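# Move the coaster can onto the turntable's orange spot

## Task

Pick up the can resting on the coaster and set it upright on the orange mark of the turntable, without shifting or toppling the other cans already standing on the turntable.

## Robot and tools

Robot: two Doosan M1013 arms, left_arm and right_arm, each carrying a Robotiq 140 two-finger gripper with a wrist camera (cam_left_wrist, cam_right_wrist, both 672x504). The fingers can fold at a hinge: a part held near the fingertip quarter of the pads is squeezed as commanded, but nearer the palm the fingers may wrap round it, holding a narrow part loosely or squeezing a wide one too hard. A fingertip pushed into a surface folds easily, so a move can go past a surface almost unnoticed and spoil the next grip.

Frames: the scene frame has its origin on the table top midway between the nominal bases, +x out over the table, +z up, left_arm on the +y side (not the image left). Actual bases: left_arm at (-0.094, +0.518, 0) m, right_arm at (-0.069, -0.482, 0) m, nearly unrotated. Each arm reports its hand pose, velocities and targets in its own base frame. Movement offsets are taken along the axes of that arm's current Hand target. On the gripper, +z points along the fingers and y is the opening direction. end_effector_position is the point between closed pads; fingertips sit about 33 mm beyond it when the gap is under 40 mm, about 9 mm when fully open. Reported poses may be off by a few centimetres.

execute_actions(actions, cameras): actions is a list of actions; each action is a list of up to 15 rows, one per 1/30 s step, and a short action repeats its last row to fill 15. Every row has 18 numbers in [-1, 1]: left_arm dx, dy, dz, rx, ry, rz, left_gripper position, force_limit, speed, then the same nine for right_arm/right_gripper. Both arms must always be filled in. dx..rz are an offset, not a pose, from that arm's Hand target as it stood when the action began; every row of one action counts from that same start, but the next action starts afresh, so repeating an offset keeps moving. Scale: 1.0 = 0.6 m or 180 degrees; rx, ry, rz form one rotation vector. Six zeros re-commands the current Hand target. The gripper numbers are absolute settings: position +1 fully open (140 mm), about -0.8 pads touching, -1 close until blocked; force_limit from -1 (about 14 N) to +1 (about 58 N); speed from -1 (about 30 mm/s) to +1 (about 250 mm/s). Faster closing grips much harder. To leave a gripper unchanged, resend its previous three numbers (0 is a real command). cameras: list of names, ["all"], or []; images come by default only with an empty actions list.

move(target, speed, blend, stop_force, zero, blocking, cameras): drives straight-line paths. target is one 18-number row or a list of up to 15 rows, same layout and scale as above; all rows are offsets from the Hand targets at the start of the move, not from the previous row. speed in m/s, 0.002 to 2 (default 0.25), one value or one per row; turning is capped at twice that in rad/s. blend in metres rounds corners in a list (0 = stop at each). stop_force, 10 to 80 N, ends an arm's path when push against its direction of travel exceeds it; use only slowly, not while turning the gripper, and omit it when backing away from a contact. zero (default true) re-zeros the force estimate before moving. blocking=false returns after about 0.5 s while motion continues (not allowed with stop_force). Paths ignore obstacles and the other arm; avoid routes near an arm's own base. The result adds a move: line saying how it ended (done, off_target, moving, held, fault) and any limits (paced = clipped, held = withheld).

wait(seconds 0 to 10, cameras) lets time pass holding commands. stop(cameras) brakes a running move. zoom_image(camera, region [x0, y0, x1, y1] pixels, at most 504 each way) enlarges part of the latest image of a wrist camera. read_manual(section) gives licence texts only. finished_scene(scene) ends the scene irreversibly; call it only once the can stands on the orange spot.

Results: per arm end_effector_position (m), end_effector_quat_wxyz, velocities, Joint positions, Joint torques, External joint torques, Flange force (gripper axes, includes held weight), and the Hand target, which is the last commanded pose after clipping; each step the command is clipped to within 70 mm and 16 degrees of the measured pose, and the gripper often rests a bit short of the target. Tool commands shows current gripper settings. object_status: 0 moving, 1 blocked while opening, 2 blocked while closing (a grip), 3 reached position or pads met. position_measured is in counts: 3 open, about 75 = 100 mm, 139 = 60 mm, 200 = 20 mm, 230 pads touching. To grip harder, raise force_limit and change position slightly (-1 to -0.98).

Avoid: faults stop an arm for 10 s when a joint exceeds its load limit (wrist joints about 34 N m) or outside force reaches 144 N; targets even slightly beyond firm contact can trigger this. Never let the arms or grippers press on each other. Don't knock the turntable cans, drop the can, release it while moving, or let anything leave the table. Heavy holding or stretched poses heat motors; a MOTOR HOT line warns of a forced stop.

Each tool is called after "Emit:" by a JSON object that holds its "op" and its "data", one argument or row to a line.

## Session

Emit:
{"op": "execute_actions", "data": {
  "actions": []
}}

Scene clock: 0.00 s.
left_arm: end_effector_position=(+0.5979, -0.1311, +0.3707) position_measured=3 object_status=3 end_effector_quat_wxyz=(+0.230, +0.646, -0.602, +0.410) | right_arm: end_effector_position=(+0.7841, -0.3361, +0.1422) position_measured=3 object_status=3 end_effector_quat_wxyz=(-0.181, +0.643, +0.634, +0.390)
Joint positions: left_arm=[0.186 0.022 1.945 -1.047 1.256 3.654] | right_arm=[-0.733 0.723 1.343 0.809 1.521 -0.954]
Joint velocities: within noise
Joint torques (N m): no reading
External joint torques (N m): no reading
Flange force (N): no reading
Hand target: left_arm +0.5979, -0.1311, +0.3707; +0.230, +0.646, -0.602, +0.410 | right_arm +0.7841, -0.3361, +0.1422; -0.181, +0.643, +0.634, +0.390
Tool commands: left_gripper/position=+1.0 left_gripper/force_limit=+1.0 left_gripper/speed=+1.0 right_gripper/position=+1.0 right_gripper/force_limit=+1.0 right_gripper/speed=+1.0

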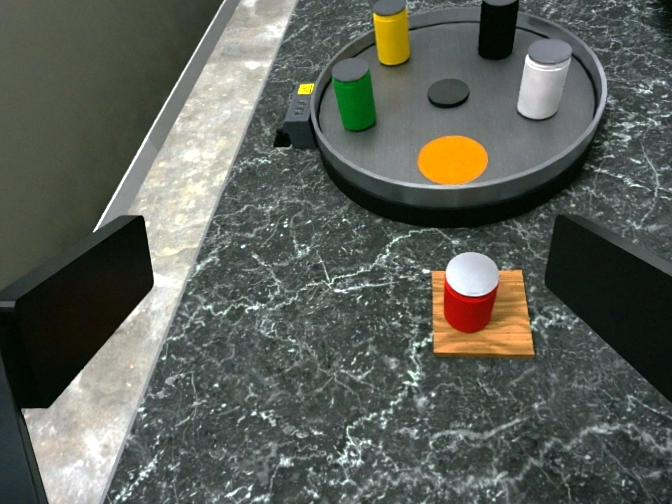

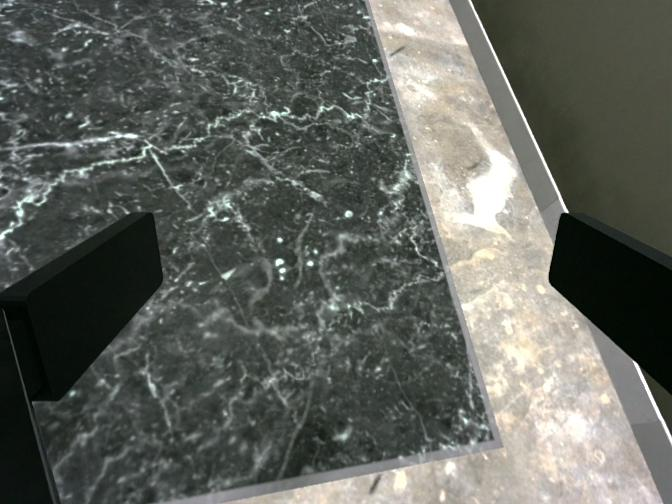

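Emit:
{"op": "move", "data": {
  "target": [0.0437,0.152,0.281,-0.0843,-0.3,0.0206,1,1,1,0,0,0,0,0,0,1,1,1],
  "speed": 0.4,
  "cameras": ["cam_left_wrist"]
}}

Scene clock: 3.10 s.
left_arm: end_effector_position=(+0.5508, -0.2952, +0.2799) position_measured=3 object_status=3 end_effector_quat_wxyz=(+0.000, +0.707, -0.707, +0.000) | right_arm: end_effector_position=(+0.7841, -0.3361, +0.1422) position_measured=3 object_status=3 end_effector_quat_wxyz=(-0.181, +0.643, +0.634, +0.390)
Joint positions: left_arm=[-0.547 0.14 1.709 0 1.292 2.594] | right_arm=[-0.733 0.723 1.343 0.809 1.521 -0.954]
Joint torques (N m): left_arm=[-2.3 -59.44 -39.48 3.66 -0.06 -0.67] | right_arm=[-3.14 -109.39 -38.74 4.23 0.99 -0.06]
External joint torques (N m): left_arm=[2.39 4.99 -0.51 0.4 0.03 0.67] | right_arm=[3.13 2.79 0.93 0.16 0.24 0.07]
Flange force (N): left_arm=[0.0 -10.3 1.5] | right_arm=[-1.3 2.7 3.6]
Hand target: left_arm +0.5508, -0.2953, +0.2799; +0.000, +0.707, -0.707, +0.000 | right_arm +0.7841, -0.3361, +0.1422; -0.181, +0.643, +0.634, +0.390
Off the commanded pose: left_arm 0.000 m, 0 deg | right_arm 0.000 m, 0 deg.
move: done
Images, in order (width x height): cam_left_wrist 672x504.

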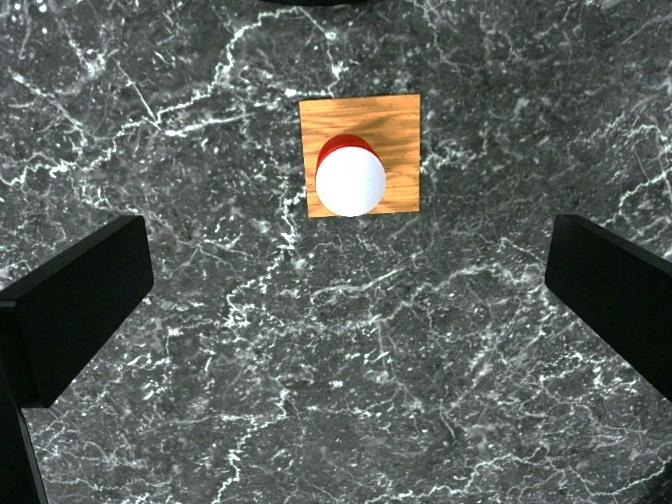

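Emit:
{"op": "move", "data": {
  "target": [-0.0133,0,0.2167,0,0,0,1,1,1,0,0,0,0,0,0,1,1,1],
  "cameras": ["cam_left_wrist"]
}}

Scene clock: 4.47 s.
left_arm: end_effector_position=(+0.5507, -0.2872, +0.1499) position_measured=3 object_status=3 end_effector_quat_wxyz=(+0.000, +0.707, -0.707, +0.000) | right_arm: end_effector_position=(+0.7841, -0.3361, +0.1422) position_measured=3 object_status=3 end_effector_quat_wxyz=(-0.181, +0.643, +0.634, +0.390)
Joint positions: left_arm=[-0.536 0.218 1.868 0 1.056 2.605] | right_arm=[-0.733 0.723 1.343 0.809 1.521 -0.954]
Joint torques (N m): left_arm=[-1 -63.02 -36.29 3.21 0.01 -0.71] | right_arm=[-3.08 -109.37 -38.78 4.28 0.96 -0.05]
External joint torques (N m): left_arm=[1.02 4.59 0.12 0.46 -0.04 0.71] | right_arm=[3.06 2.62 0.89 0.12 0.26 0.06]
Flange force (N): left_arm=[0.6 -7.2 4.0] | right_arm=[-1.1 2.6 3.4]
Hand target: left_arm +0.5507, -0.2873, +0.1499; +0.000, +0.707, -0.707, +0.000 | right_arm +0.7841, -0.3361, +0.1422; -0.181, +0.643, +0.634, +0.390
Off the commanded pose: left_arm 0.000 m, 0 deg | right_arm 0.000 m, 0 deg.
move: done
Images, in order (width x height): cam_left_wrist 672x504.

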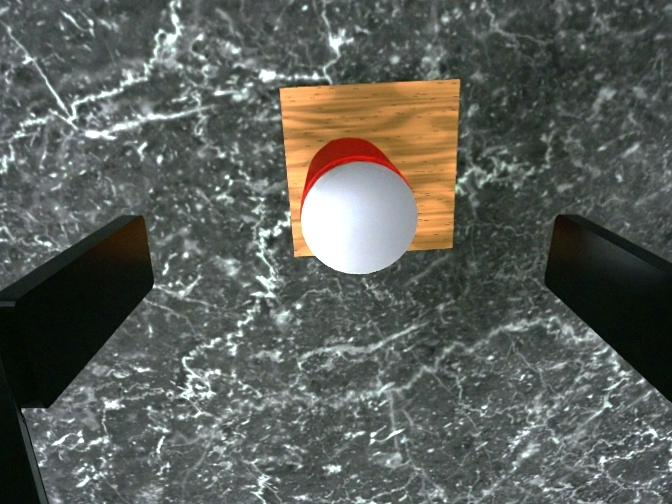

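Emit:
{"op": "move", "data": {
  "target": [0,0.0075,0.068,0,0,0,0.17,0,0,0,0,0,0,0,0,1,1,1],
  "speed": 0.1,
  "cameras": ["cam_left_wrist"]
}}

Emit:
{"op": "move", "data": {
  "target": [0,0,0,0,0,0,-1,0,-1,0,0,0,0,0,0,1,1,1],
  "cameras": ["cam_left_wrist"]
}}

Scene clock: 5.77 s.
left_arm: end_effector_position=(+0.5462, -0.2873, +0.1091) position_measured=108 object_status=3 end_effector_quat_wxyz=(+0.000, +0.707, -0.707, +0.000) | right_arm: end_effector_position=(+0.7841, -0.3361, +0.1422) position_measured=3 object_status=3 end_effector_quat_wxyz=(-0.181, +0.643, +0.634, +0.390)
Joint positions: left_arm=[-0.54 0.248 1.914 0 0.98 2.601] | right_arm=[-0.733 0.723 1.343 0.809 1.521 -0.954]
Joint torques (N m): left_arm=[-1.35 -65.91 -34.28 3.18 -0.12 -0.62] | right_arm=[-3.02 -109.43 -38.69 4.28 1.01 -0.03]
External joint torques (N m): left_arm=[1.42 5.98 -0.32 0.34 0.09 0.62] | right_arm=[3.06 2.59 0.88 0.1 0.23 0.04]
Flange force (N): left_arm=[1.4 -9.8 5.2] | right_arm=[-1.1 2.5 3.4]
Hand target: left_arm +0.5462, -0.2872, +0.1091; +0.000, +0.707, -0.707, +0.000 | right_arm +0.7841, -0.3361, +0.1422; -0.181, +0.643, +0.634, +0.390
Off the commanded pose: left_arm 0.000 m, 0 deg | right_arm 0.000 m, 0 deg.
move: done
Images, in order (width x height): cam_left_wrist 672x504.

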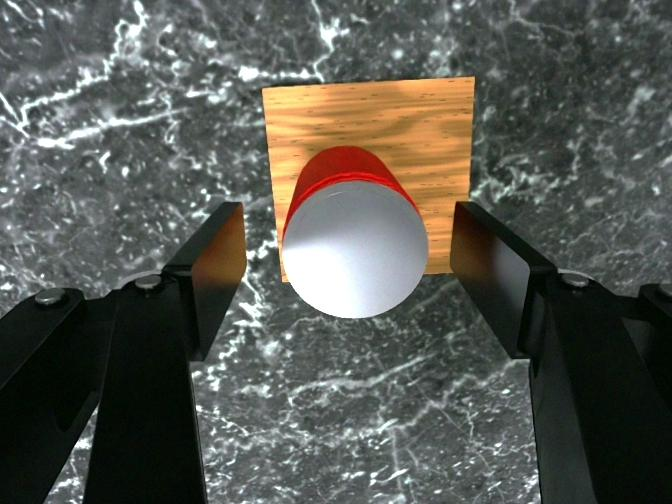

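Scene clock: 7.23 s.
left_arm: end_effector_position=(+0.5462, -0.2873, +0.1091) position_measured=154 object_status=0 end_effector_quat_wxyz=(+0.000, +0.707, -0.707, +0.000) | right_arm: end_effector_position=(+0.7841, -0.3361, +0.1422) position_measured=3 object_status=3 end_effector_quat_wxyz=(-0.181, +0.643, +0.634, +0.390)
Joint positions: left_arm=[-0.54 0.248 1.914 0 0.979 2.601] | right_arm=[-0.733 0.723 1.343 0.809 1.521 -0.954]
Joint torques (N m): left_arm=[-1.79 -53.06 -27.14 3.11 -0.51 -0.68] | right_arm=[-3.12 -109.39 -38.78 4.28 0.98 -0.01]
External joint torques (N m): left_arm=[1.82 -6.61 -7.38 0.4 0.48 0.68] | right_arm=[3.14 2.47 0.87 0.12 0.25 0.02]
Flange force (N): left_arm=[-1.3 -6.3 -13.8] | right_arm=[-0.9 2.5 3.4]
Hand target: left_arm +0.5462, -0.2872, +0.1091; +0.000, +0.707, -0.707, +0.000 | right_arm +0.7841, -0.3361, +0.1422; -0.181, +0.643, +0.634, +0.390
Off the commanded pose: left_arm 0.000 m, 0 deg | right_arm 0.000 m, 0 deg.
move: done
Images, in order (width x height): cam_left_wrist 672x504.

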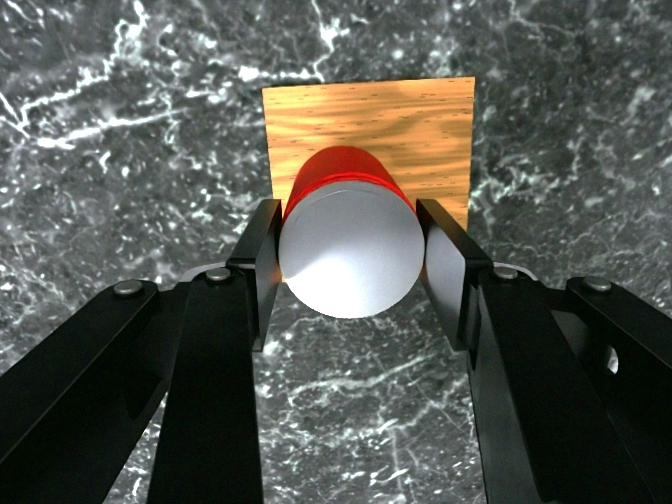

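Emit:
{"op": "move", "data": {
  "target": [
    [0,0,-0.2,0,0,0,-1,0,-1,0,0,0,0,0,0,1,1,1],
    [0.382,-0.045,-0.2167,0,0,0,-1,0,-1,0,0,0,0,0,0,1,1,1]
  ],
  "blend": [0.04,0],
  "cameras": ["cam_left_wrist"]
}}

Scene clock: 9.63 s.
left_arm: end_effector_position=(+0.5733, -0.5164, +0.2390) position_measured=154 object_status=2 end_effector_quat_wxyz=(+0.000, +0.707, -0.707, +0.000) | right_arm: end_effector_position=(+0.7841, -0.3361, +0.1422) position_measured=3 object_status=3 end_effector_quat_wxyz=(-0.181, +0.643, +0.634, +0.390)
Joint positions: left_arm=[-0.778 0.387 1.465 0 1.29 2.364] | right_arm=[-0.733 0.723 1.343 0.809 1.521 -0.954]
Joint torques (N m): left_arm=[-1.69 -85.07 -40.15 3.57 0.18 -0.75] | right_arm=[-3.09 -109.44 -38.76 4.26 0.98 -0.06]
External joint torques (N m): left_arm=[1.68 6.38 0.17 0.49 -0.22 0.75] | right_arm=[3.06 3.4 1.22 0.09 0.25 0.07]
Flange force (N): left_arm=[4.1 -9.2 3.4] | right_arm=[-1.9 2.6 3.8]
Hand target: left_arm +0.5733, -0.5165, +0.2390; +0.000, +0.707, -0.707, +0.000 | right_arm +0.7841, -0.3361, +0.1422; -0.181, +0.643, +0.634, +0.390
Off the commanded pose: left_arm 0.000 m, 0 deg | right_arm 0.000 m, 0 deg.
move: done
Images, in order (width x height): cam_left_wrist 672x504.

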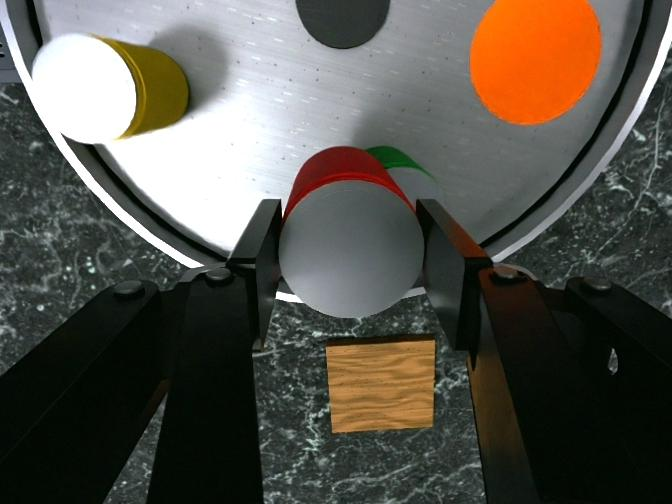

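Emit:
{"op": "wait", "data": {
  "seconds": 0.5,
  "cameras": ["cam_left_wrist"]
}}

Emit:
{"op": "wait", "data": {
  "seconds": 3,
  "cameras": ["cam_left_wrist"]
}}

Scene clock: 10.23 s.
left_arm: end_effector_position=(+0.5733, -0.5165, +0.2390) position_measured=154 object_status=2 end_effector_quat_wxyz=(+0.000, +0.707, -0.707, +0.000) | right_arm: end_effector_position=(+0.7841, -0.3361, +0.1422) position_measured=3 object_status=3 end_effector_quat_wxyz=(-0.181, +0.643, +0.634, +0.390)
Joint positions: left_arm=[-0.778 0.387 1.465 0 1.29 2.364] | right_arm=[-0.733 0.723 1.343 0.809 1.521 -0.954]
Joint torques (N m): left_arm=[-1.84 -84.75 -40.55 3.64 0.24 -0.7] | right_arm=[-2.96 -109.38 -38.76 4.26 0.99 -0.07]
External joint torques (N m): left_arm=[1.93 6.25 0.6 0.43 -0.28 0.7] | right_arm=[2.93 2.85 0.97 0.12 0.23 0.08]
Flange force (N): left_arm=[3.1 -8.5 4.0] | right_arm=[-1.4 2.6 3.4]
Hand target: left_arm +0.5733, -0.5165, +0.2390; +0.000, +0.707, -0.707, +0.000 | right_arm +0.7841, -0.3361, +0.1422; -0.181, +0.643, +0.634, +0.390
Tool commands: left_gripper/position=-1.0 left_gripper/force_limit=+0.0 left_gripper/speed=-1.0 right_gripper/position=+1.0 right_gripper/force_limit=+1.0 right_gripper/speed=+1.0
Off the commanded pose: left_arm 0.000 m, 0 deg | right_arm 0.000 m, 0 deg.
wait: 0.50 s; at rest by 0.07 s
Images, in order (width x height): cam_left_wrist 672x504.

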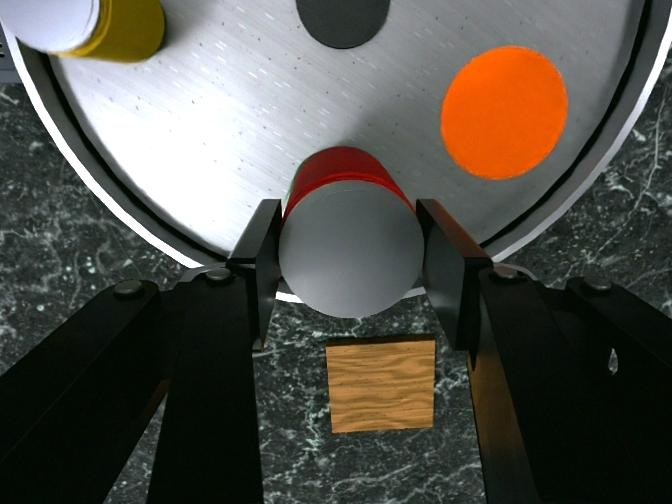

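Scene clock: 13.23 s.
left_arm: end_effector_position=(+0.5733, -0.5165, +0.2390) position_measured=154 object_status=2 end_effector_quat_wxyz=(+0.000, +0.707, -0.707, +0.000) | right_arm: end_effector_position=(+0.7841, -0.3361, +0.1422) position_measured=3 object_status=3 end_effector_quat_wxyz=(-0.181, +0.643, +0.634, +0.390)
Joint positions: left_arm=[-0.778 0.387 1.465 0 1.29 2.364] | right_arm=[-0.733 0.723 1.343 0.809 1.521 -0.954]
Joint torques (N m): left_arm=[-1.45 -85.18 -40.82 3.67 0.06 -0.69] | right_arm=[-3.26 -109.47 -38.79 4.22 0.98 -0.07]
External joint torques (N m): left_arm=[1.33 6.48 0.81 0.41 -0.1 0.69] | right_arm=[3.23 2.93 0.97 0.16 0.24 0.08]
Flange force (N): left_arm=[3.6 -8.0 4.1] | right_arm=[-1.4 2.8 3.7]
Hand target: left_arm +0.5733, -0.5165, +0.2390; +0.000, +0.707, -0.707, +0.000 | right_arm +0.7841, -0.3361, +0.1422; -0.181, +0.643, +0.634, +0.390
Tool commands: left_gripper/position=-1.0 left_gripper/force_limit=+0.0 left_gripper/speed=-1.0 right_gripper/position=+1.0 right_gripper/force_limit=+1.0 right_gripper/speed=+1.0
Off the commanded pose: left_arm 0.000 m, 0 deg | right_arm 0.000 m, 0 deg.
wait: 3.00 s; at rest by 0.17 s
Images, in order (width x height): cam_left_wrist 672x504.

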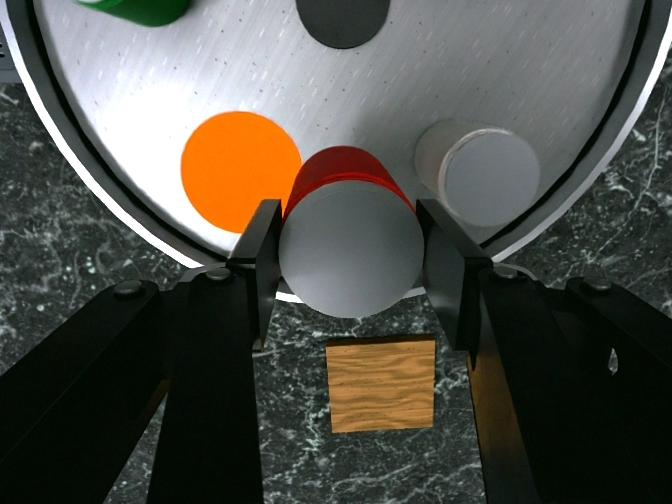

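Emit:
{"op": "move", "data": {
  "target": [0.139,-0.128,-0.268,0,0,0,-1,0,-1,0,0,0,0,0,0,1,1,1],
  "cameras": ["cam_left_wrist"]
}}

Emit:
{"op": "zoom_image", "data": {
  "camera": "cam_left_wrist",
  "region": [0, 80, 250, 280]
}}

Emit:
{"op": "wait", "data": {
  "seconds": 1,
  "cameras": ["cam_left_wrist"]
}}

Emit:
{"op": "wait", "data": {
  "seconds": 1,
  "cameras": ["cam_left_wrist"]
}}

Emit:
{"op": "wait", "data": {
  "seconds": 1,
  "cameras": ["cam_left_wrist"]
}}

Scene clock: 15.40 s.
left_arm: end_effector_position=(+0.6502, -0.5999, +0.3998) position_measured=154 object_status=2 end_effector_quat_wxyz=(+0.000, +0.707, -0.707, +0.000) | right_arm: end_effector_position=(+0.7841, -0.3361, +0.1422) position_measured=3 object_status=3 end_effector_quat_wxyz=(-0.181, +0.643, +0.634, +0.390)
Joint positions: left_arm=[-0.784 0.557 0.918 0 1.667 2.357] | right_arm=[-0.733 0.723 1.343 0.809 1.521 -0.954]
Joint torques (N m): left_arm=[-1.75 -104.09 -43.07 3.83 0.07 -0.75] | right_arm=[-3.16 -109.32 -38.74 4.28 0.98 -0.08]
External joint torques (N m): left_arm=[1.7 8.17 1.57 0.39 -0.1 0.75] | right_arm=[3.17 2.62 0.91 0.11 0.25 0.09]
Flange force (N): left_arm=[5.7 -10.3 1.9] | right_arm=[-1.1 2.7 3.5]
Hand target: left_arm +0.6502, -0.5999, +0.3998; +0.000, +0.707, -0.707, +0.000 | right_arm +0.7841, -0.3361, +0.1422; -0.181, +0.643, +0.634, +0.390
Off the commanded pose: left_arm 0.000 m, 0 deg | right_arm 0.000 m, 0 deg.
move: done
Images, in order (width x height): cam_left_wrist 672x504.

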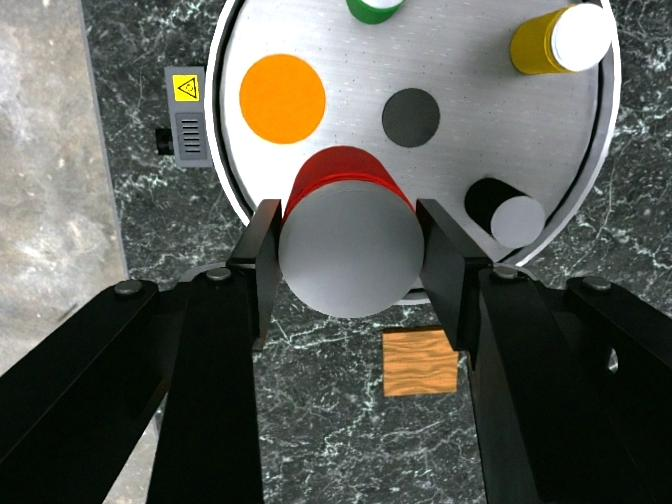

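Scaled by 2.016 from the camera's 672x504 image, which has a finer 960x720 frame.

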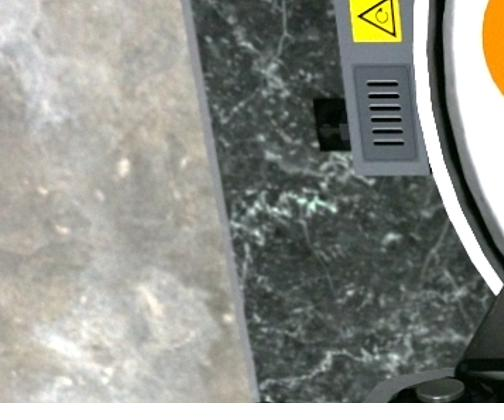

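Scene clock: 16.40 s.
left_arm: end_effector_position=(+0.6502, -0.5999, +0.3998) position_measured=154 object_status=2 end_effector_quat_wxyz=(+0.000, +0.707, -0.707, +0.000) | right_arm: end_effector_position=(+0.7841, -0.3361, +0.1422) position_measured=3 object_status=3 end_effector_quat_wxyz=(-0.181, +0.643, +0.634, +0.390)
Joint positions: left_arm=[-0.784 0.557 0.918 0 1.667 2.357] | right_arm=[-0.733 0.723 1.343 0.809 1.521 -0.954]
Joint torques (N m): left_arm=[-1.28 -103.3 -42.76 3.65 0.08 -0.69] | right_arm=[-3.2 -109.46 -38.78 4.26 1.04 -0.05]
External joint torques (N m): left_arm=[1.36 7.52 1.32 0.57 -0.11 0.69] | right_arm=[3.17 3.11 1.07 0.11 0.18 0.07]
Flange force (N): left_arm=[5.7 -9.6 1.5] | right_arm=[-1.6 2.7 3.8]
Hand target: left_arm +0.6502, -0.5999, +0.3998; +0.000, +0.707, -0.707, +0.000 | right_arm +0.7841, -0.3361, +0.1422; -0.181, +0.643, +0.634, +0.390
Tool commands: left_gripper/position=-1.0 left_gripper/force_limit=+0.0 left_gripper/speed=-1.0 right_gripper/position=+1.0 right_gripper/force_limit=+1.0 right_gripper/speed=+1.0
Off the commanded pose: left_arm 0.000 m, 0 deg | right_arm 0.000 m, 0 deg.
wait: 1.00 s; at rest by 0.17 s
Images, in order (width x height): cam_left_wrist 672x504.

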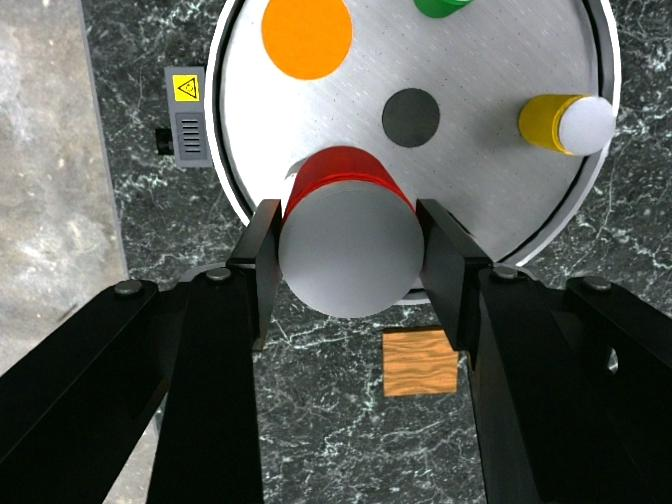

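Scene clock: 17.40 s.
left_arm: end_effector_position=(+0.6502, -0.5999, +0.3998) position_measured=154 object_status=2 end_effector_quat_wxyz=(+0.000, +0.707, -0.707, +0.000) | right_arm: end_effector_position=(+0.7841, -0.3361, +0.1422) position_measured=3 object_status=3 end_effector_quat_wxyz=(-0.181, +0.643, +0.634, +0.390)
Joint positions: left_arm=[-0.784 0.557 0.918 0 1.667 2.357] | right_arm=[-0.733 0.723 1.343 0.809 1.521 -0.954]
Joint torques (N m): left_arm=[-1.51 -103.13 -42.37 3.86 0.15 -0.73] | right_arm=[-3.14 -109.55 -38.76 4.27 1.01 -0.06]
External joint torques (N m): left_arm=[1.46 7.15 0.87 0.36 -0.18 0.73] | right_arm=[3.1 3.3 1.04 0.11 0.21 0.08]
Flange force (N): left_arm=[6.0 -10.2 0.8] | right_arm=[-1.9 2.9 3.7]
Hand target: left_arm +0.6502, -0.5999, +0.3998; +0.000, +0.707, -0.707, +0.000 | right_arm +0.7841, -0.3361, +0.1422; -0.181, +0.643, +0.634, +0.390
Tool commands: left_gripper/position=-1.0 left_gripper/force_limit=+0.0 left_gripper/speed=-1.0 right_gripper/position=+1.0 right_gripper/force_limit=+1.0 right_gripper/speed=+1.0
Off the commanded pose: left_arm 0.000 m, 0 deg | right_arm 0.000 m, 0 deg.
wait: 1.00 s; at rest by 0.17 s
Images, in order (width x height): cam_left_wrist 672x504.

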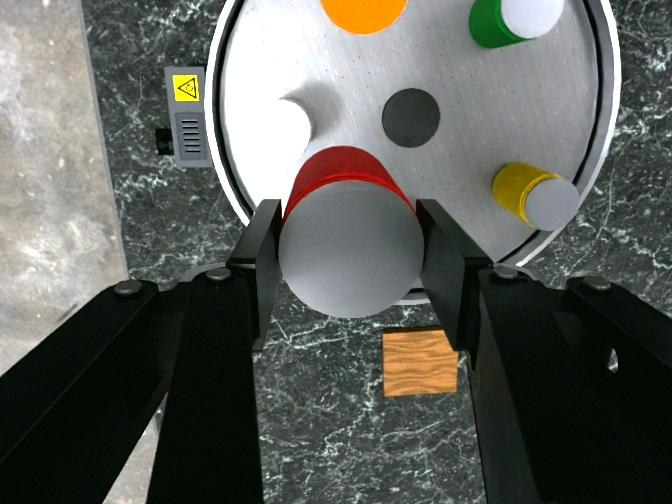

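Scene clock: 18.40 s.
left_arm: end_effector_position=(+0.6502, -0.5999, +0.3998) position_measured=154 object_status=2 end_effector_quat_wxyz=(+0.000, +0.707, -0.707, +0.000) | right_arm: end_effector_position=(+0.7841, -0.3361, +0.1422) position_measured=3 object_status=3 end_effector_quat_wxyz=(-0.181, +0.643, +0.634, +0.390)
Joint positions: left_arm=[-0.784 0.557 0.918 0 1.667 2.357] | right_arm=[-0.733 0.723 1.343 0.809 1.521 -0.954]
Joint torques (N m): left_arm=[-1.78 -103.19 -42.33 3.74 0.17 -0.69] | right_arm=[-2.91 -109.39 -38.76 4.3 1 -0.05]
External joint torques (N m): left_arm=[1.8 7.35 0.88 0.47 -0.2 0.69] | right_arm=[2.93 2.46 0.91 0.09 0.23 0.06]
Flange force (N): left_arm=[6.0 -10.7 0.8] | right_arm=[-1.0 2.3 3.3]
Hand target: left_arm +0.6502, -0.5999, +0.3998; +0.000, +0.707, -0.707, +0.000 | right_arm +0.7841, -0.3361, +0.1422; -0.181, +0.643, +0.634, +0.390
Tool commands: left_gripper/position=-1.0 left_gripper/force_limit=+0.0 left_gripper/speed=-1.0 right_gripper/position=+1.0 right_gripper/force_limit=+1.0 right_gripper/speed=+1.0
Off the commanded pose: left_arm 0.000 m, 0 deg | right_arm 0.000 m, 0 deg.
wait: 1.00 s; at rest by 0.17 s
Images, in order (width x height): cam_left_wrist 672x504.

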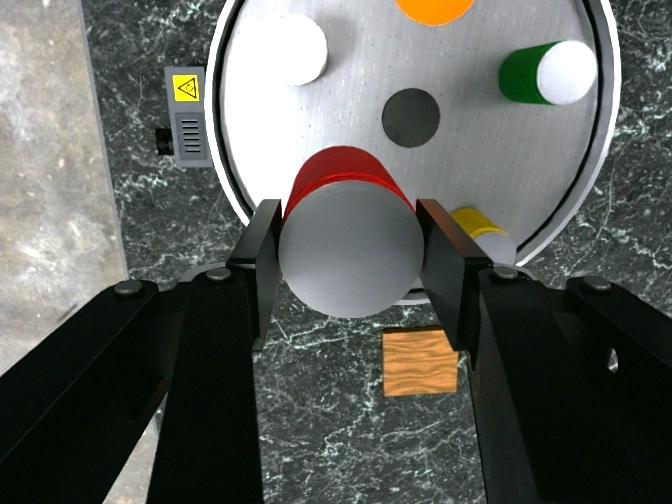

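Emit:
{"op": "move", "data": {
  "target": [
    [-0.0657,0.1253,0.2,0,0,0,-1,0,-1,0,0,0,0,0,0,1,1,1],
    [-0.0657,0.1253,0.36,0,0,0,-1,0,-1,0,0,0,0,0,0,1,1,1]
  ],
  "blend": [0.03,0],
  "cameras": ["cam_left_wrist"]
}}

Emit:
{"op": "move", "data": {
  "target": [0,0,0.1,0,0,0,-1,0,-1,0,0,0,0,0,0,1,1,1],
  "speed": 0.012,
  "stop_force": 10,
  "cameras": ["cam_left_wrist"]
}}

Emit:
{"op": "move", "data": {
  "target": [0,0,-0.05,0,0,0,-1,0,-1,0,0,0,0,0,0,1,1,1],
  "cameras": ["cam_left_wrist"]
}}

Scene clock: 21.03 s.
left_arm: end_effector_position=(+0.5749, -0.5604, +0.1839) position_measured=154 object_status=2 end_effector_quat_wxyz=(+0.000, +0.707, -0.707, +0.000) | right_arm: end_effector_position=(+0.7841, -0.3361, +0.1422) position_measured=3 object_status=3 end_effector_quat_wxyz=(-0.181, +0.643, +0.634, +0.390)
Joint positions: left_arm=[-0.816 0.463 1.456 0 1.223 2.326] | right_arm=[-0.733 0.723 1.343 0.809 1.521 -0.954]
Joint torques (N m): left_arm=[-1.39 -92.7 -40.01 3.55 0.56 -0.67] | right_arm=[-3.15 -109.54 -38.72 4.28 0.99 -0.04]
External joint torques (N m): left_arm=[1.43 7.16 0.74 0.45 -0.59 0.67] | right_arm=[3.16 2.69 0.83 0.11 0.25 0.06]
Flange force (N): left_arm=[4.3 -8.2 5.7] | right_arm=[-1.2 2.9 3.4]
Hand target: left_arm +0.5749, -0.5604, +0.1838; +0.000, +0.707, -0.707, +0.000 | right_arm +0.7841, -0.3361, +0.1422; -0.181, +0.643, +0.634, +0.390
Off the commanded pose: left_arm 0.000 m, 0 deg | right_arm 0.000 m, 0 deg.
move: done
Images, in order (width x height): cam_left_wrist 672x504.

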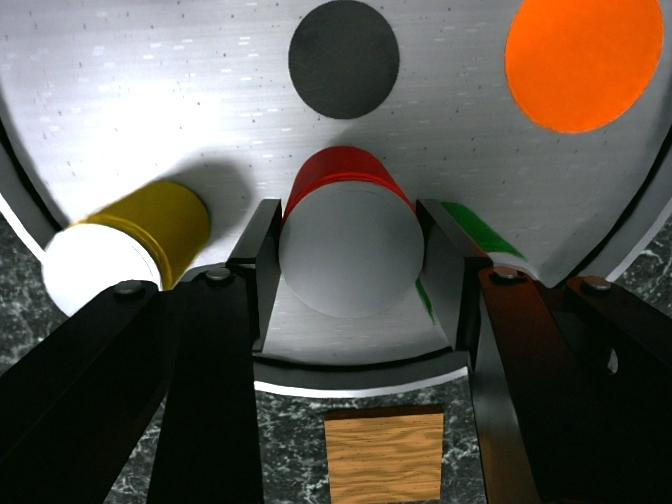

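Scene clock: 24.43 s.
left_arm: end_effector_position=(+0.5750, -0.5605, +0.1507) position_measured=154 object_status=2 end_effector_quat_wxyz=(+0.000, +0.707, -0.707, +0.000) | right_arm: end_effector_position=(+0.7841, -0.3361, +0.1422) position_measured=3 object_status=3 end_effector_quat_wxyz=(-0.181, +0.643, +0.634, +0.390)
Joint positions: left_arm=[-0.816 0.483 1.49 0 1.169 2.326] | right_arm=[-0.733 0.723 1.343 0.809 1.521 -0.954]
Joint torques (N m): left_arm=[-5.19 -74.95 -26.13 1.8 1.42 -0.8] | right_arm=[-3.01 -109.16 -38.66 4.27 0.97 -0.07]
External joint torques (N m): left_arm=[5.3 -11.19 -12.2 2.1 -1.46 0.8] | right_arm=[3.05 2.09 0.72 0.13 0.26 0.08]
Flange force (N): left_arm=[2.1 -13.0 -16.4] | right_arm=[-0.6 2.5 3.1]
Hand target: left_arm +0.5750, -0.5605, +0.1507; +0.000, +0.707, -0.707, +0.000 (not the last commanded pose) | right_arm +0.7841, -0.3361, +0.1422; -0.181, +0.643, +0.634, +0.390
Off the commanded pose: left_arm 0.027 m, 0 deg | right_arm 0.000 m, 0 deg.
move: contact (left_arm)
Images, in order (width x height): cam_left_wrist 672x504.

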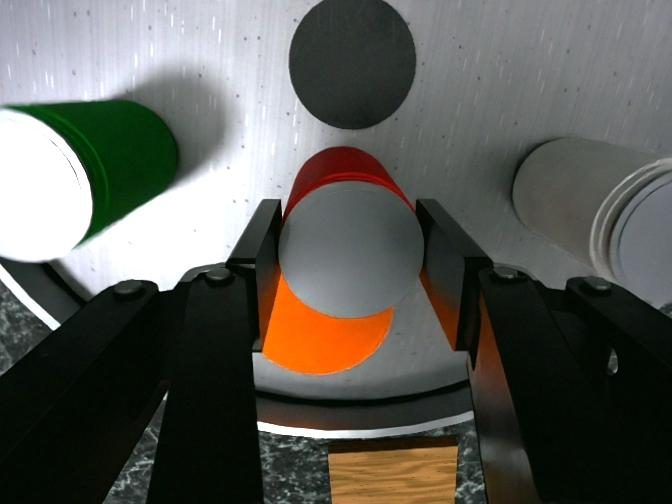

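Scene clock: 25.20 s.
left_arm: end_effector_position=(+0.5749, -0.5605, +0.1806) position_measured=154 object_status=2 end_effector_quat_wxyz=(+0.000, +0.707, -0.707, +0.000) | right_arm: end_effector_position=(+0.7841, -0.3361, +0.1422) position_measured=3 object_status=3 end_effector_quat_wxyz=(-0.181, +0.643, +0.634, +0.390)
Joint positions: left_arm=[-0.816 0.465 1.46 0 1.217 2.326] | right_arm=[-0.733 0.723 1.343 0.809 1.521 -0.954]
Joint torques (N m): left_arm=[-1.5 -91.17 -39.04 3.58 0.06 -0.71] | right_arm=[-3.1 -109.2 -38.75 4.29 1 -0.05]
External joint torques (N m): left_arm=[1.54 6.03 0.06 0.39 -0.09 0.71] | right_arm=[3.09 2.74 0.98 0.09 0.23 0.06]
Flange force (N): left_arm=[4.3 -8.5 3.6] | right_arm=[-1.2 2.5 3.5]
Hand target: left_arm +0.5750, -0.5605, +0.1807; +0.000, +0.707, -0.707, +0.000 | right_arm +0.7841, -0.3361, +0.1422; -0.181, +0.643, +0.634, +0.390
Off the commanded pose: left_arm 0.000 m, 0 deg | right_arm 0.000 m, 0 deg.
move: done
Images, in order (width x height): cam_left_wrist 672x504.

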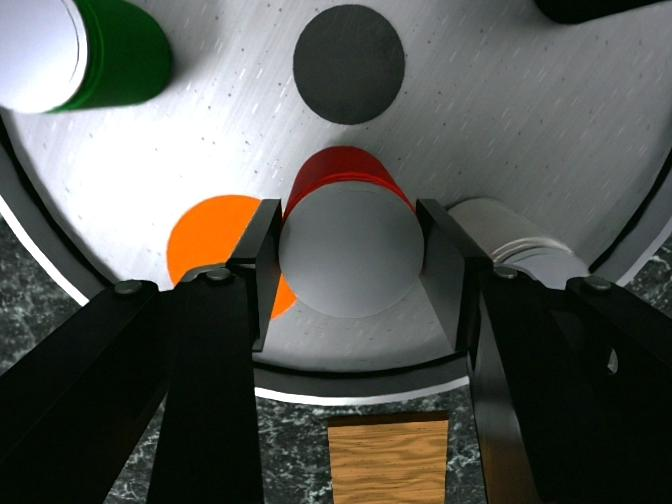

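Emit:
{"op": "move", "data": {
  "target": [
    [0,0,-0.132,0,0,0,-1,0,-1,0,0,0,0,0,0,1,1,1],
    [-0.1175,0,-0.132,0,0,0.5,-1,0,-1,0,0,0,0,0,0,1,1,1]
  ],
  "blend": [0.02,0],
  "speed": 0.5,
  "cameras": ["cam_left_wrist"]
}}

Emit:
{"op": "wait", "data": {
  "seconds": 1,
  "cameras": ["cam_left_wrist"]
}}

Emit:
{"op": "wait", "data": {
  "seconds": 1,
  "cameras": ["cam_left_wrist"]
}}

Emit:
{"op": "wait", "data": {
  "seconds": 9,
  "cameras": ["cam_left_wrist"]
}}

Scene clock: 28.70 s.
left_arm: end_effector_position=(+0.5750, -0.4900, +0.2599) position_measured=154 object_status=2 end_effector_quat_wxyz=(+0.000, +0.000, +1.000, +0.000) | right_arm: end_effector_position=(+0.7841, -0.3361, +0.1422) position_measured=3 object_status=3 end_effector_quat_wxyz=(-0.181, +0.643, +0.634, +0.390)
Joint positions: left_arm=[-0.751 0.353 1.475 0 1.314 3.961] | right_arm=[-0.733 0.723 1.343 0.809 1.521 -0.954]
Joint torques (N m): left_arm=[-1.41 -82.53 -41.09 3.69 0.25 -0.79] | right_arm=[-3.16 -109.54 -38.71 4.24 1.01 -0.05]
External joint torques (N m): left_arm=[1.41 7.09 0.91 0.41 -0.22 0.79] | right_arm=[3.15 2.98 0.95 0.13 0.22 0.06]
Flange force (N): left_arm=[-8.8 -3.7 4.4] | right_arm=[-1.5 2.8 3.6]
Hand target: left_arm +0.5750, -0.4900, +0.2599; +0.000, +0.000, +1.000, +0.000 | right_arm +0.7841, -0.3361, +0.1422; -0.181, +0.643, +0.634, +0.390
Off the commanded pose: left_arm 0.000 m, 0 deg | right_arm 0.000 m, 0 deg.
move: done
Images, in order (width x height): cam_left_wrist 672x504.

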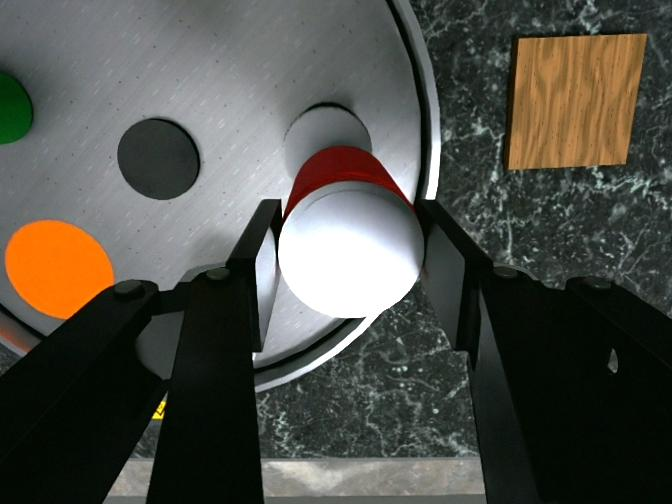

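Scene clock: 29.70 s.
left_arm: end_effector_position=(+0.5750, -0.4900, +0.2599) position_measured=154 object_status=2 end_effector_quat_wxyz=(+0.000, +0.000, +1.000, +0.000) | right_arm: end_effector_position=(+0.7841, -0.3361, +0.1422) position_measured=3 object_status=3 end_effector_quat_wxyz=(-0.181, +0.643, +0.634, +0.390)
Joint positions: left_arm=[-0.751 0.353 1.475 0 1.314 3.961] | right_arm=[-0.733 0.723 1.343 0.809 1.521 -0.954]
Joint torques (N m): left_arm=[-1.37 -82.19 -41.37 3.7 0.22 -0.76] | right_arm=[-3.02 -109.11 -38.79 4.3 1.04 -0.02]
External joint torques (N m): left_arm=[1.39 6.67 1.22 0.4 -0.19 0.76] | right_arm=[3.02 2.31 0.96 0.09 0.19 0.03]
Flange force (N): left_arm=[-7.8 -2.9 4.6] | right_arm=[-0.7 2.0 3.5]
Hand target: left_arm +0.5750, -0.4900, +0.2599; +0.000, +0.000, +1.000, +0.000 | right_arm +0.7841, -0.3361, +0.1422; -0.181, +0.643, +0.634, +0.390
Tool commands: left_gripper/position=-1.0 left_gripper/force_limit=+0.0 left_gripper/speed=-1.0 right_gripper/position=+1.0 right_gripper/force_limit=+1.0 right_gripper/speed=+1.0
Off the commanded pose: left_arm 0.000 m, 0 deg | right_arm 0.000 m, 0 deg.
wait: 1.00 s; at rest by 0.17 s
Images, in order (width x height): cam_left_wrist 672x504.

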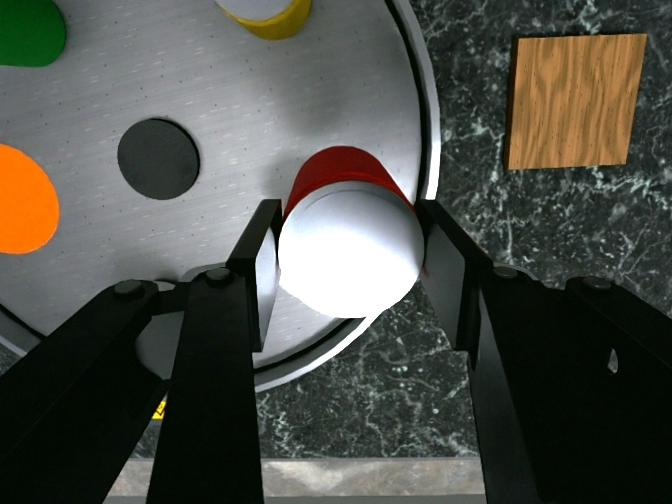

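Scene clock: 30.70 s.
left_arm: end_effector_position=(+0.5750, -0.4900, +0.2599) position_measured=154 object_status=2 end_effector_quat_wxyz=(+0.000, +0.000, +1.000, +0.000) | right_arm: end_effector_position=(+0.7841, -0.3361, +0.1422) position_measured=3 object_status=3 end_effector_quat_wxyz=(-0.181, +0.643, +0.634, +0.390)
Joint positions: left_arm=[-0.751 0.353 1.475 0 1.314 3.961] | right_arm=[-0.733 0.723 1.343 0.809 1.521 -0.954]
Joint torques (N m): left_arm=[-1.29 -82.59 -41 3.66 0.3 -0.75] | right_arm=[-2.93 -109.38 -38.79 4.26 1 -0.05]
External joint torques (N m): left_arm=[1.15 7.15 0.83 0.43 -0.27 0.75] | right_arm=[2.97 2.21 0.87 0.14 0.24 0.06]
Flange force (N): left_arm=[-8.8 -4.2 4.5] | right_arm=[-0.6 2.2 3.3]
Hand target: left_arm +0.5750, -0.4900, +0.2599; +0.000, +0.000, +1.000, +0.000 | right_arm +0.7841, -0.3361, +0.1422; -0.181, +0.643, +0.634, +0.390
Tool commands: left_gripper/position=-1.0 left_gripper/force_limit=+0.0 left_gripper/speed=-1.0 right_gripper/position=+1.0 right_gripper/force_limit=+1.0 right_gripper/speed=+1.0
Off the commanded pose: left_arm 0.000 m, 0 deg | right_arm 0.000 m, 0 deg.
wait: 1.00 s; at rest by 0.17 s
Images, in order (width x height): cam_left_wrist 672x504.

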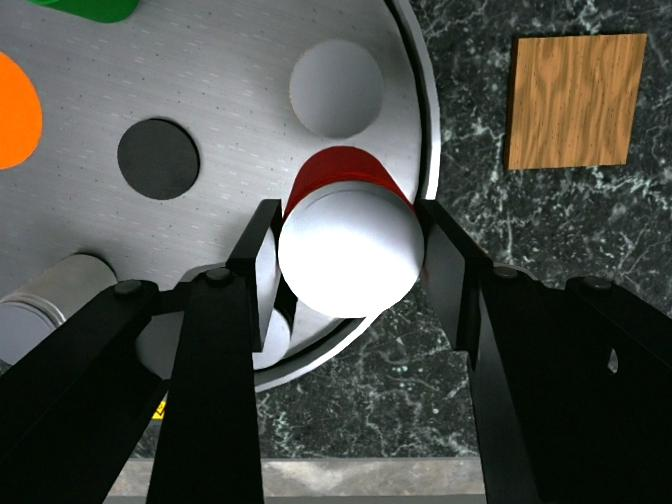

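Scene clock: 39.70 s.
left_arm: end_effector_position=(+0.5750, -0.4900, +0.2599) position_measured=154 object_status=2 end_effector_quat_wxyz=(+0.000, +0.000, +1.000, +0.000) | right_arm: end_effector_position=(+0.7841, -0.3361, +0.1422) position_measured=3 object_status=3 end_effector_quat_wxyz=(-0.181, +0.643, +0.634, +0.390)
Joint positions: left_arm=[-0.751 0.353 1.475 0 1.314 3.961] | right_arm=[-0.733 0.723 1.343 0.809 1.521 -0.954]
Joint torques (N m): left_arm=[-1.44 -82.29 -41.16 3.67 0.16 -0.68] | right_arm=[-3.08 -109.3 -38.71 4.25 0.94 -0.03]
External joint torques (N m): left_arm=[1.48 7.22 1.2 0.4 -0.13 0.68] | right_arm=[3.1 2.6 0.89 0.13 0.3 0.04]
Flange force (N): left_arm=[-8.5 -3.5 4.7] | right_arm=[-1.1 2.6 3.4]
Hand target: left_arm +0.5750, -0.4900, +0.2599; +0.000, +0.000, +1.000, +0.000 | right_arm +0.7841, -0.3361, +0.1422; -0.181, +0.643, +0.634, +0.390
Tool commands: left_gripper/position=-1.0 left_gripper/force_limit=+0.0 left_gripper/speed=-1.0 right_gripper/position=+1.0 right_gripper/force_limit=+1.0 right_gripper/speed=+1.0
Off the commanded pose: left_arm 0.000 m, 0 deg | right_arm 0.000 m, 0 deg.
wait: 9.00 s; at rest by 0.17 s
Images, in order (width x height): cam_left_wrist 672x504.

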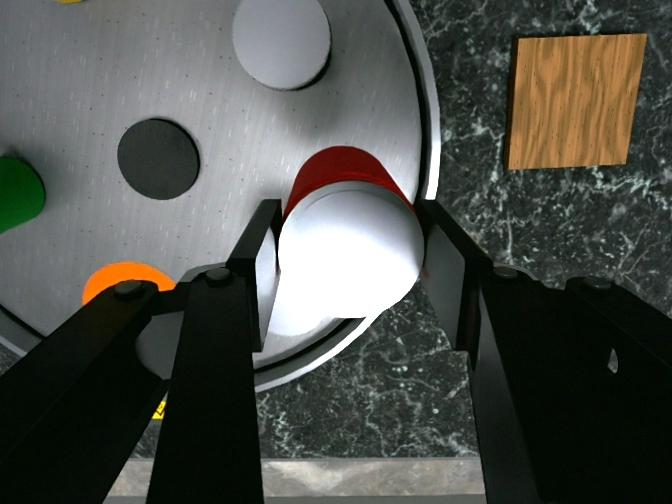

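Emit:
{"op": "wait", "data": {
  "seconds": 0.2
}}

Emit:
{"op": "move", "data": {
  "target": [0,0,-0.1783,0,0,0,-1,0,-1,0,0,0,0,0,0,1,1,1]
}}

Emit:
{"op": "move", "data": {
  "target": [0,0,0.1783,0,0,0,-1,0,-1,0,0,0,0,0,0,1,1,1]
}}

Emit:
{"op": "wait", "data": {
  "seconds": 0.2,
  "cameras": ["cam_left_wrist"]
}}

Scene clock: 40.30 s.
left_arm: end_effector_position=(+0.5750, -0.4900, +0.2599) position_measured=154 object_status=2 end_effector_quat_wxyz=(+0.000, +0.000, +1.000, +0.000) | right_arm: end_effector_position=(+0.7841, -0.3361, +0.1422) position_measured=3 object_status=3 end_effector_quat_wxyz=(-0.181, +0.643, +0.634, +0.390)
Joint positions: left_arm=[-0.751 0.353 1.475 0 1.314 3.961] | right_arm=[-0.733 0.723 1.343 0.809 1.521 -0.954]
Joint torques (N m): left_arm=[-1.84 -82.49 -40.89 3.77 0.36 -0.72] | right_arm=[-3.16 -109.59 -38.69 4.28 1.02 -0.04]
External joint torques (N m): left_arm=[1.81 6.95 0.73 0.32 -0.34 0.72] | right_arm=[3.12 3.41 1.04 0.08 0.21 0.05]
Flange force (N): left_arm=[-9.2 -3.5 4.4] | right_arm=[-2.0 3.0 3.8]
Hand target: left_arm +0.5750, -0.4900, +0.2599; +0.000, +0.000, +1.000, +0.000 | right_arm +0.7841, -0.3361, +0.1422; -0.181, +0.643, +0.634, +0.390
Tool commands: left_gripper/position=-1.0 left_gripper/force_limit=+0.0 left_gripper/speed=-1.0 right_gripper/position=+1.0 right_gripper/force_limit=+1.0 right_gripper/speed=+1.0
Off the commanded pose: left_arm 0.000 m, 0 deg | right_arm 0.000 m, 0 deg.
wait: 0.20 s; at rest from the start

Scene clock: 41.23 s.
left_arm: end_effector_position=(+0.5750, -0.4900, +0.3669) position_measured=154 object_status=2 end_effector_quat_wxyz=(+0.000, +0.000, +1.000, +0.000) | right_arm: end_effector_position=(+0.7841, -0.3361, +0.1422) position_measured=3 object_status=3 end_effector_quat_wxyz=(-0.181, +0.643, +0.634, +0.390)
Joint positions: left_arm=[-0.751 0.324 1.32 0 1.498 3.961] | right_arm=[-0.733 0.723 1.343 0.809 1.521 -0.954]
Joint torques (N m): left_arm=[-1.33 -81.26 -41.92 3.88 0.11 -0.69] | right_arm=[-3.19 -109.4 -38.69 4.27 0.99 -0.06]
External joint torques (N m): left_arm=[1.37 7.2 0.5 0.35 -0.09 0.69] | right_arm=[3.2 2.67 0.89 0.12 0.24 0.07]
Flange force (N): left_arm=[-10.1 -5.0 1.8] | right_arm=[-1.1 2.7 3.5]
Hand target: left_arm +0.5750, -0.4900, +0.3669; +0.000, +0.000, +1.000, +0.000 | right_arm +0.7841, -0.3361, +0.1422; -0.181, +0.643, +0.634, +0.390
Off the commanded pose: left_arm 0.000 m, 0 deg | right_arm 0.000 m, 0 deg.
move: done

Scene clock: 42.17 s.
left_arm: end_effector_position=(+0.5750, -0.4900, +0.2599) position_measured=154 object_status=2 end_effector_quat_wxyz=(+0.000, +0.000, +1.000, +0.000) | right_arm: end_effector_position=(+0.7841, -0.3361, +0.1422) position_measured=3 object_status=3 end_effector_quat_wxyz=(-0.181, +0.643, +0.634, +0.390)
Joint positions: left_arm=[-0.751 0.352 1.475 0 1.314 3.961] | right_arm=[-0.733 0.723 1.343 0.809 1.521 -0.954]
Joint torques (N m): left_arm=[-1.47 -82.27 -41.02 3.57 0.22 -0.64] | right_arm=[-3.24 -109.11 -38.79 4.27 0.99 -0.08]
External joint torques (N m): left_arm=[1.38 6.72 0.82 0.53 -0.19 0.64] | right_arm=[3.24 2.45 0.96 0.11 0.23 0.09]
Flange force (N): left_arm=[-8.4 -3.6 4.1] | right_arm=[-0.7 2.4 3.6]
Hand target: left_arm +0.5750, -0.4900, +0.2599; +0.000, +0.000, +1.000, +0.000 | right_arm +0.7841, -0.3361, +0.1422; -0.181, +0.643, +0.634, +0.390
Off the commanded pose: left_arm 0.000 m, 0 deg | right_arm 0.000 m, 0 deg.
move: done

Scene clock: 42.37 s.
left_arm: end_effector_position=(+0.5750, -0.4900, +0.2599) position_measured=154 object_status=2 end_effector_quat_wxyz=(+0.000, +0.000, +1.000, +0.000) | right_arm: end_effector_position=(+0.7841, -0.3361, +0.1422) position_measured=3 object_status=3 end_effector_quat_wxyz=(-0.181, +0.643, +0.634, +0.390)
Joint positions: left_arm=[-0.751 0.353 1.475 0 1.314 3.961] | right_arm=[-0.733 0.723 1.343 0.809 1.521 -0.954]
Joint torques (N m): left_arm=[-1.76 -82.56 -41.09 3.61 0.2 -0.67] | right_arm=[-3 -109.59 -38.96 4.25 0.99 -0.06]
External joint torques (N m): left_arm=[1.66 7.03 0.94 0.47 -0.17 0.67] | right_arm=[3 2.63 0.99 0.15 0.24 0.07]
Flange force (N): left_arm=[-8.9 -3.5 4.4] | right_arm=[-1.1 2.3 3.5]
Hand target: left_arm +0.5750, -0.4900, +0.2599; +0.000, +0.000, +1.000, +0.000 | right_arm +0.7841, -0.3361, +0.1422; -0.181, +0.643, +0.634, +0.390
Tool commands: left_gripper/position=-1.0 left_gripper/force_limit=+0.0 left_gripper/speed=-1.0 right_gripper/position=+1.0 right_gripper/force_limit=+1.0 right_gripper/speed=+1.0
Off the commanded pose: left_arm 0.000 m, 0 deg | right_arm 0.000 m, 0 deg.
wait: 0.20 s; at rest by 0.17 s
Images, in order (width x height): cam_left_wrist 672x504.

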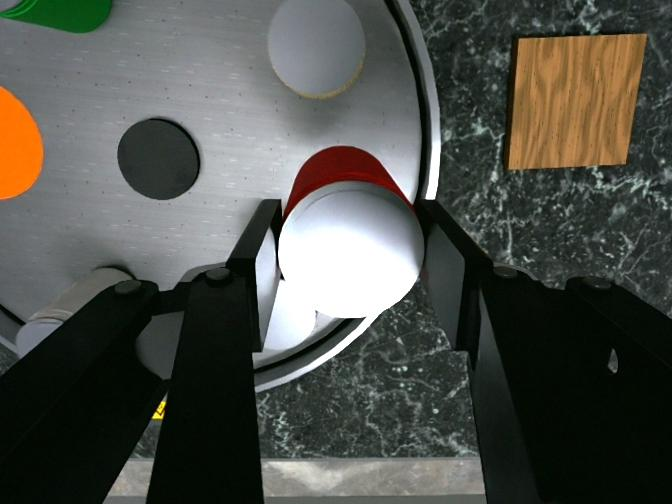

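Emit:
{"op": "wait", "data": {
  "seconds": 3.8
}}

Emit:
{"op": "move", "data": {
  "target": [0,0,0.1783,0,0,0,-1,0,-1,0,0,0,0,0,0,1,1,1]
}}

Scene clock: 46.47 s.
left_arm: end_effector_position=(+0.5750, -0.4900, +0.2599) position_measured=154 object_status=2 end_effector_quat_wxyz=(+0.000, +0.000, +1.000, +0.000) | right_arm: end_effector_position=(+0.7841, -0.3361, +0.1422) position_measured=3 object_status=3 end_effector_quat_wxyz=(-0.181, +0.643, +0.634, +0.390)
Joint positions: left_arm=[-0.751 0.353 1.475 0 1.314 3.961] | right_arm=[-0.733 0.723 1.343 0.809 1.521 -0.954]
Joint torques (N m): left_arm=[-1.04 -81.96 -41.43 3.61 0.24 -0.7] | right_arm=[-2.98 -109.17 -38.68 4.23 0.99 -0.06]
External joint torques (N m): left_arm=[0.91 6.5 1.24 0.49 -0.21 0.7] | right_arm=[3.02 2.12 0.78 0.16 0.25 0.07]
Flange force (N): left_arm=[-7.0 -3.2 4.6] | right_arm=[-0.6 2.3 3.2]
Hand target: left_arm +0.5750, -0.4900, +0.2599; +0.000, +0.000, +1.000, +0.000 | right_arm +0.7841, -0.3361, +0.1422; -0.181, +0.643, +0.634, +0.390
Tool commands: left_gripper/position=-1.0 left_gripper/force_limit=+0.0 left_gripper/speed=-1.0 right_gripper/position=+1.0 right_gripper/force_limit=+1.0 right_gripper/speed=+1.0
Off the commanded pose: left_arm 0.000 m, 0 deg | right_arm 0.000 m, 0 deg.
wait: 3.80 s; at rest from the start

Scene clock: 47.37 s.
left_arm: end_effector_position=(+0.5749, -0.4900, +0.1530) position_measured=154 object_status=2 end_effector_quat_wxyz=(+0.000, +0.000, +1.000, +0.000) | right_arm: end_effector_position=(+0.7841, -0.3361, +0.1422) position_measured=3 object_status=3 end_effector_quat_wxyz=(-0.181, +0.643, +0.634, +0.390)
Joint positions: left_arm=[-0.751 0.411 1.594 0 1.136 3.961] | right_arm=[-0.733 0.723 1.343 0.809 1.521 -0.954]
Joint torques (N m): left_arm=[-1.99 -87.45 -38.63 3.44 0.43 -0.75] | right_arm=[-3.2 -109.38 -38.74 4.3 0.98 -0.05]
External joint torques (N m): left_arm=[1.98 8.63 0.87 0.41 -0.4 0.75] | right_arm=[3.26 2.13 0.78 0.1 0.25 0.06]
Flange force (N): left_arm=[-10.4 -4.1 7.4] | right_arm=[-0.5 2.5 3.4]
Hand target: left_arm +0.5749, -0.4900, +0.1529; +0.000, +0.000, +1.000, +0.000 | right_arm +0.7841, -0.3361, +0.1422; -0.181, +0.643, +0.634, +0.390
Off the commanded pose: left_arm 0.000 m, 0 deg | right_arm 0.000 m, 0 deg.
move: done


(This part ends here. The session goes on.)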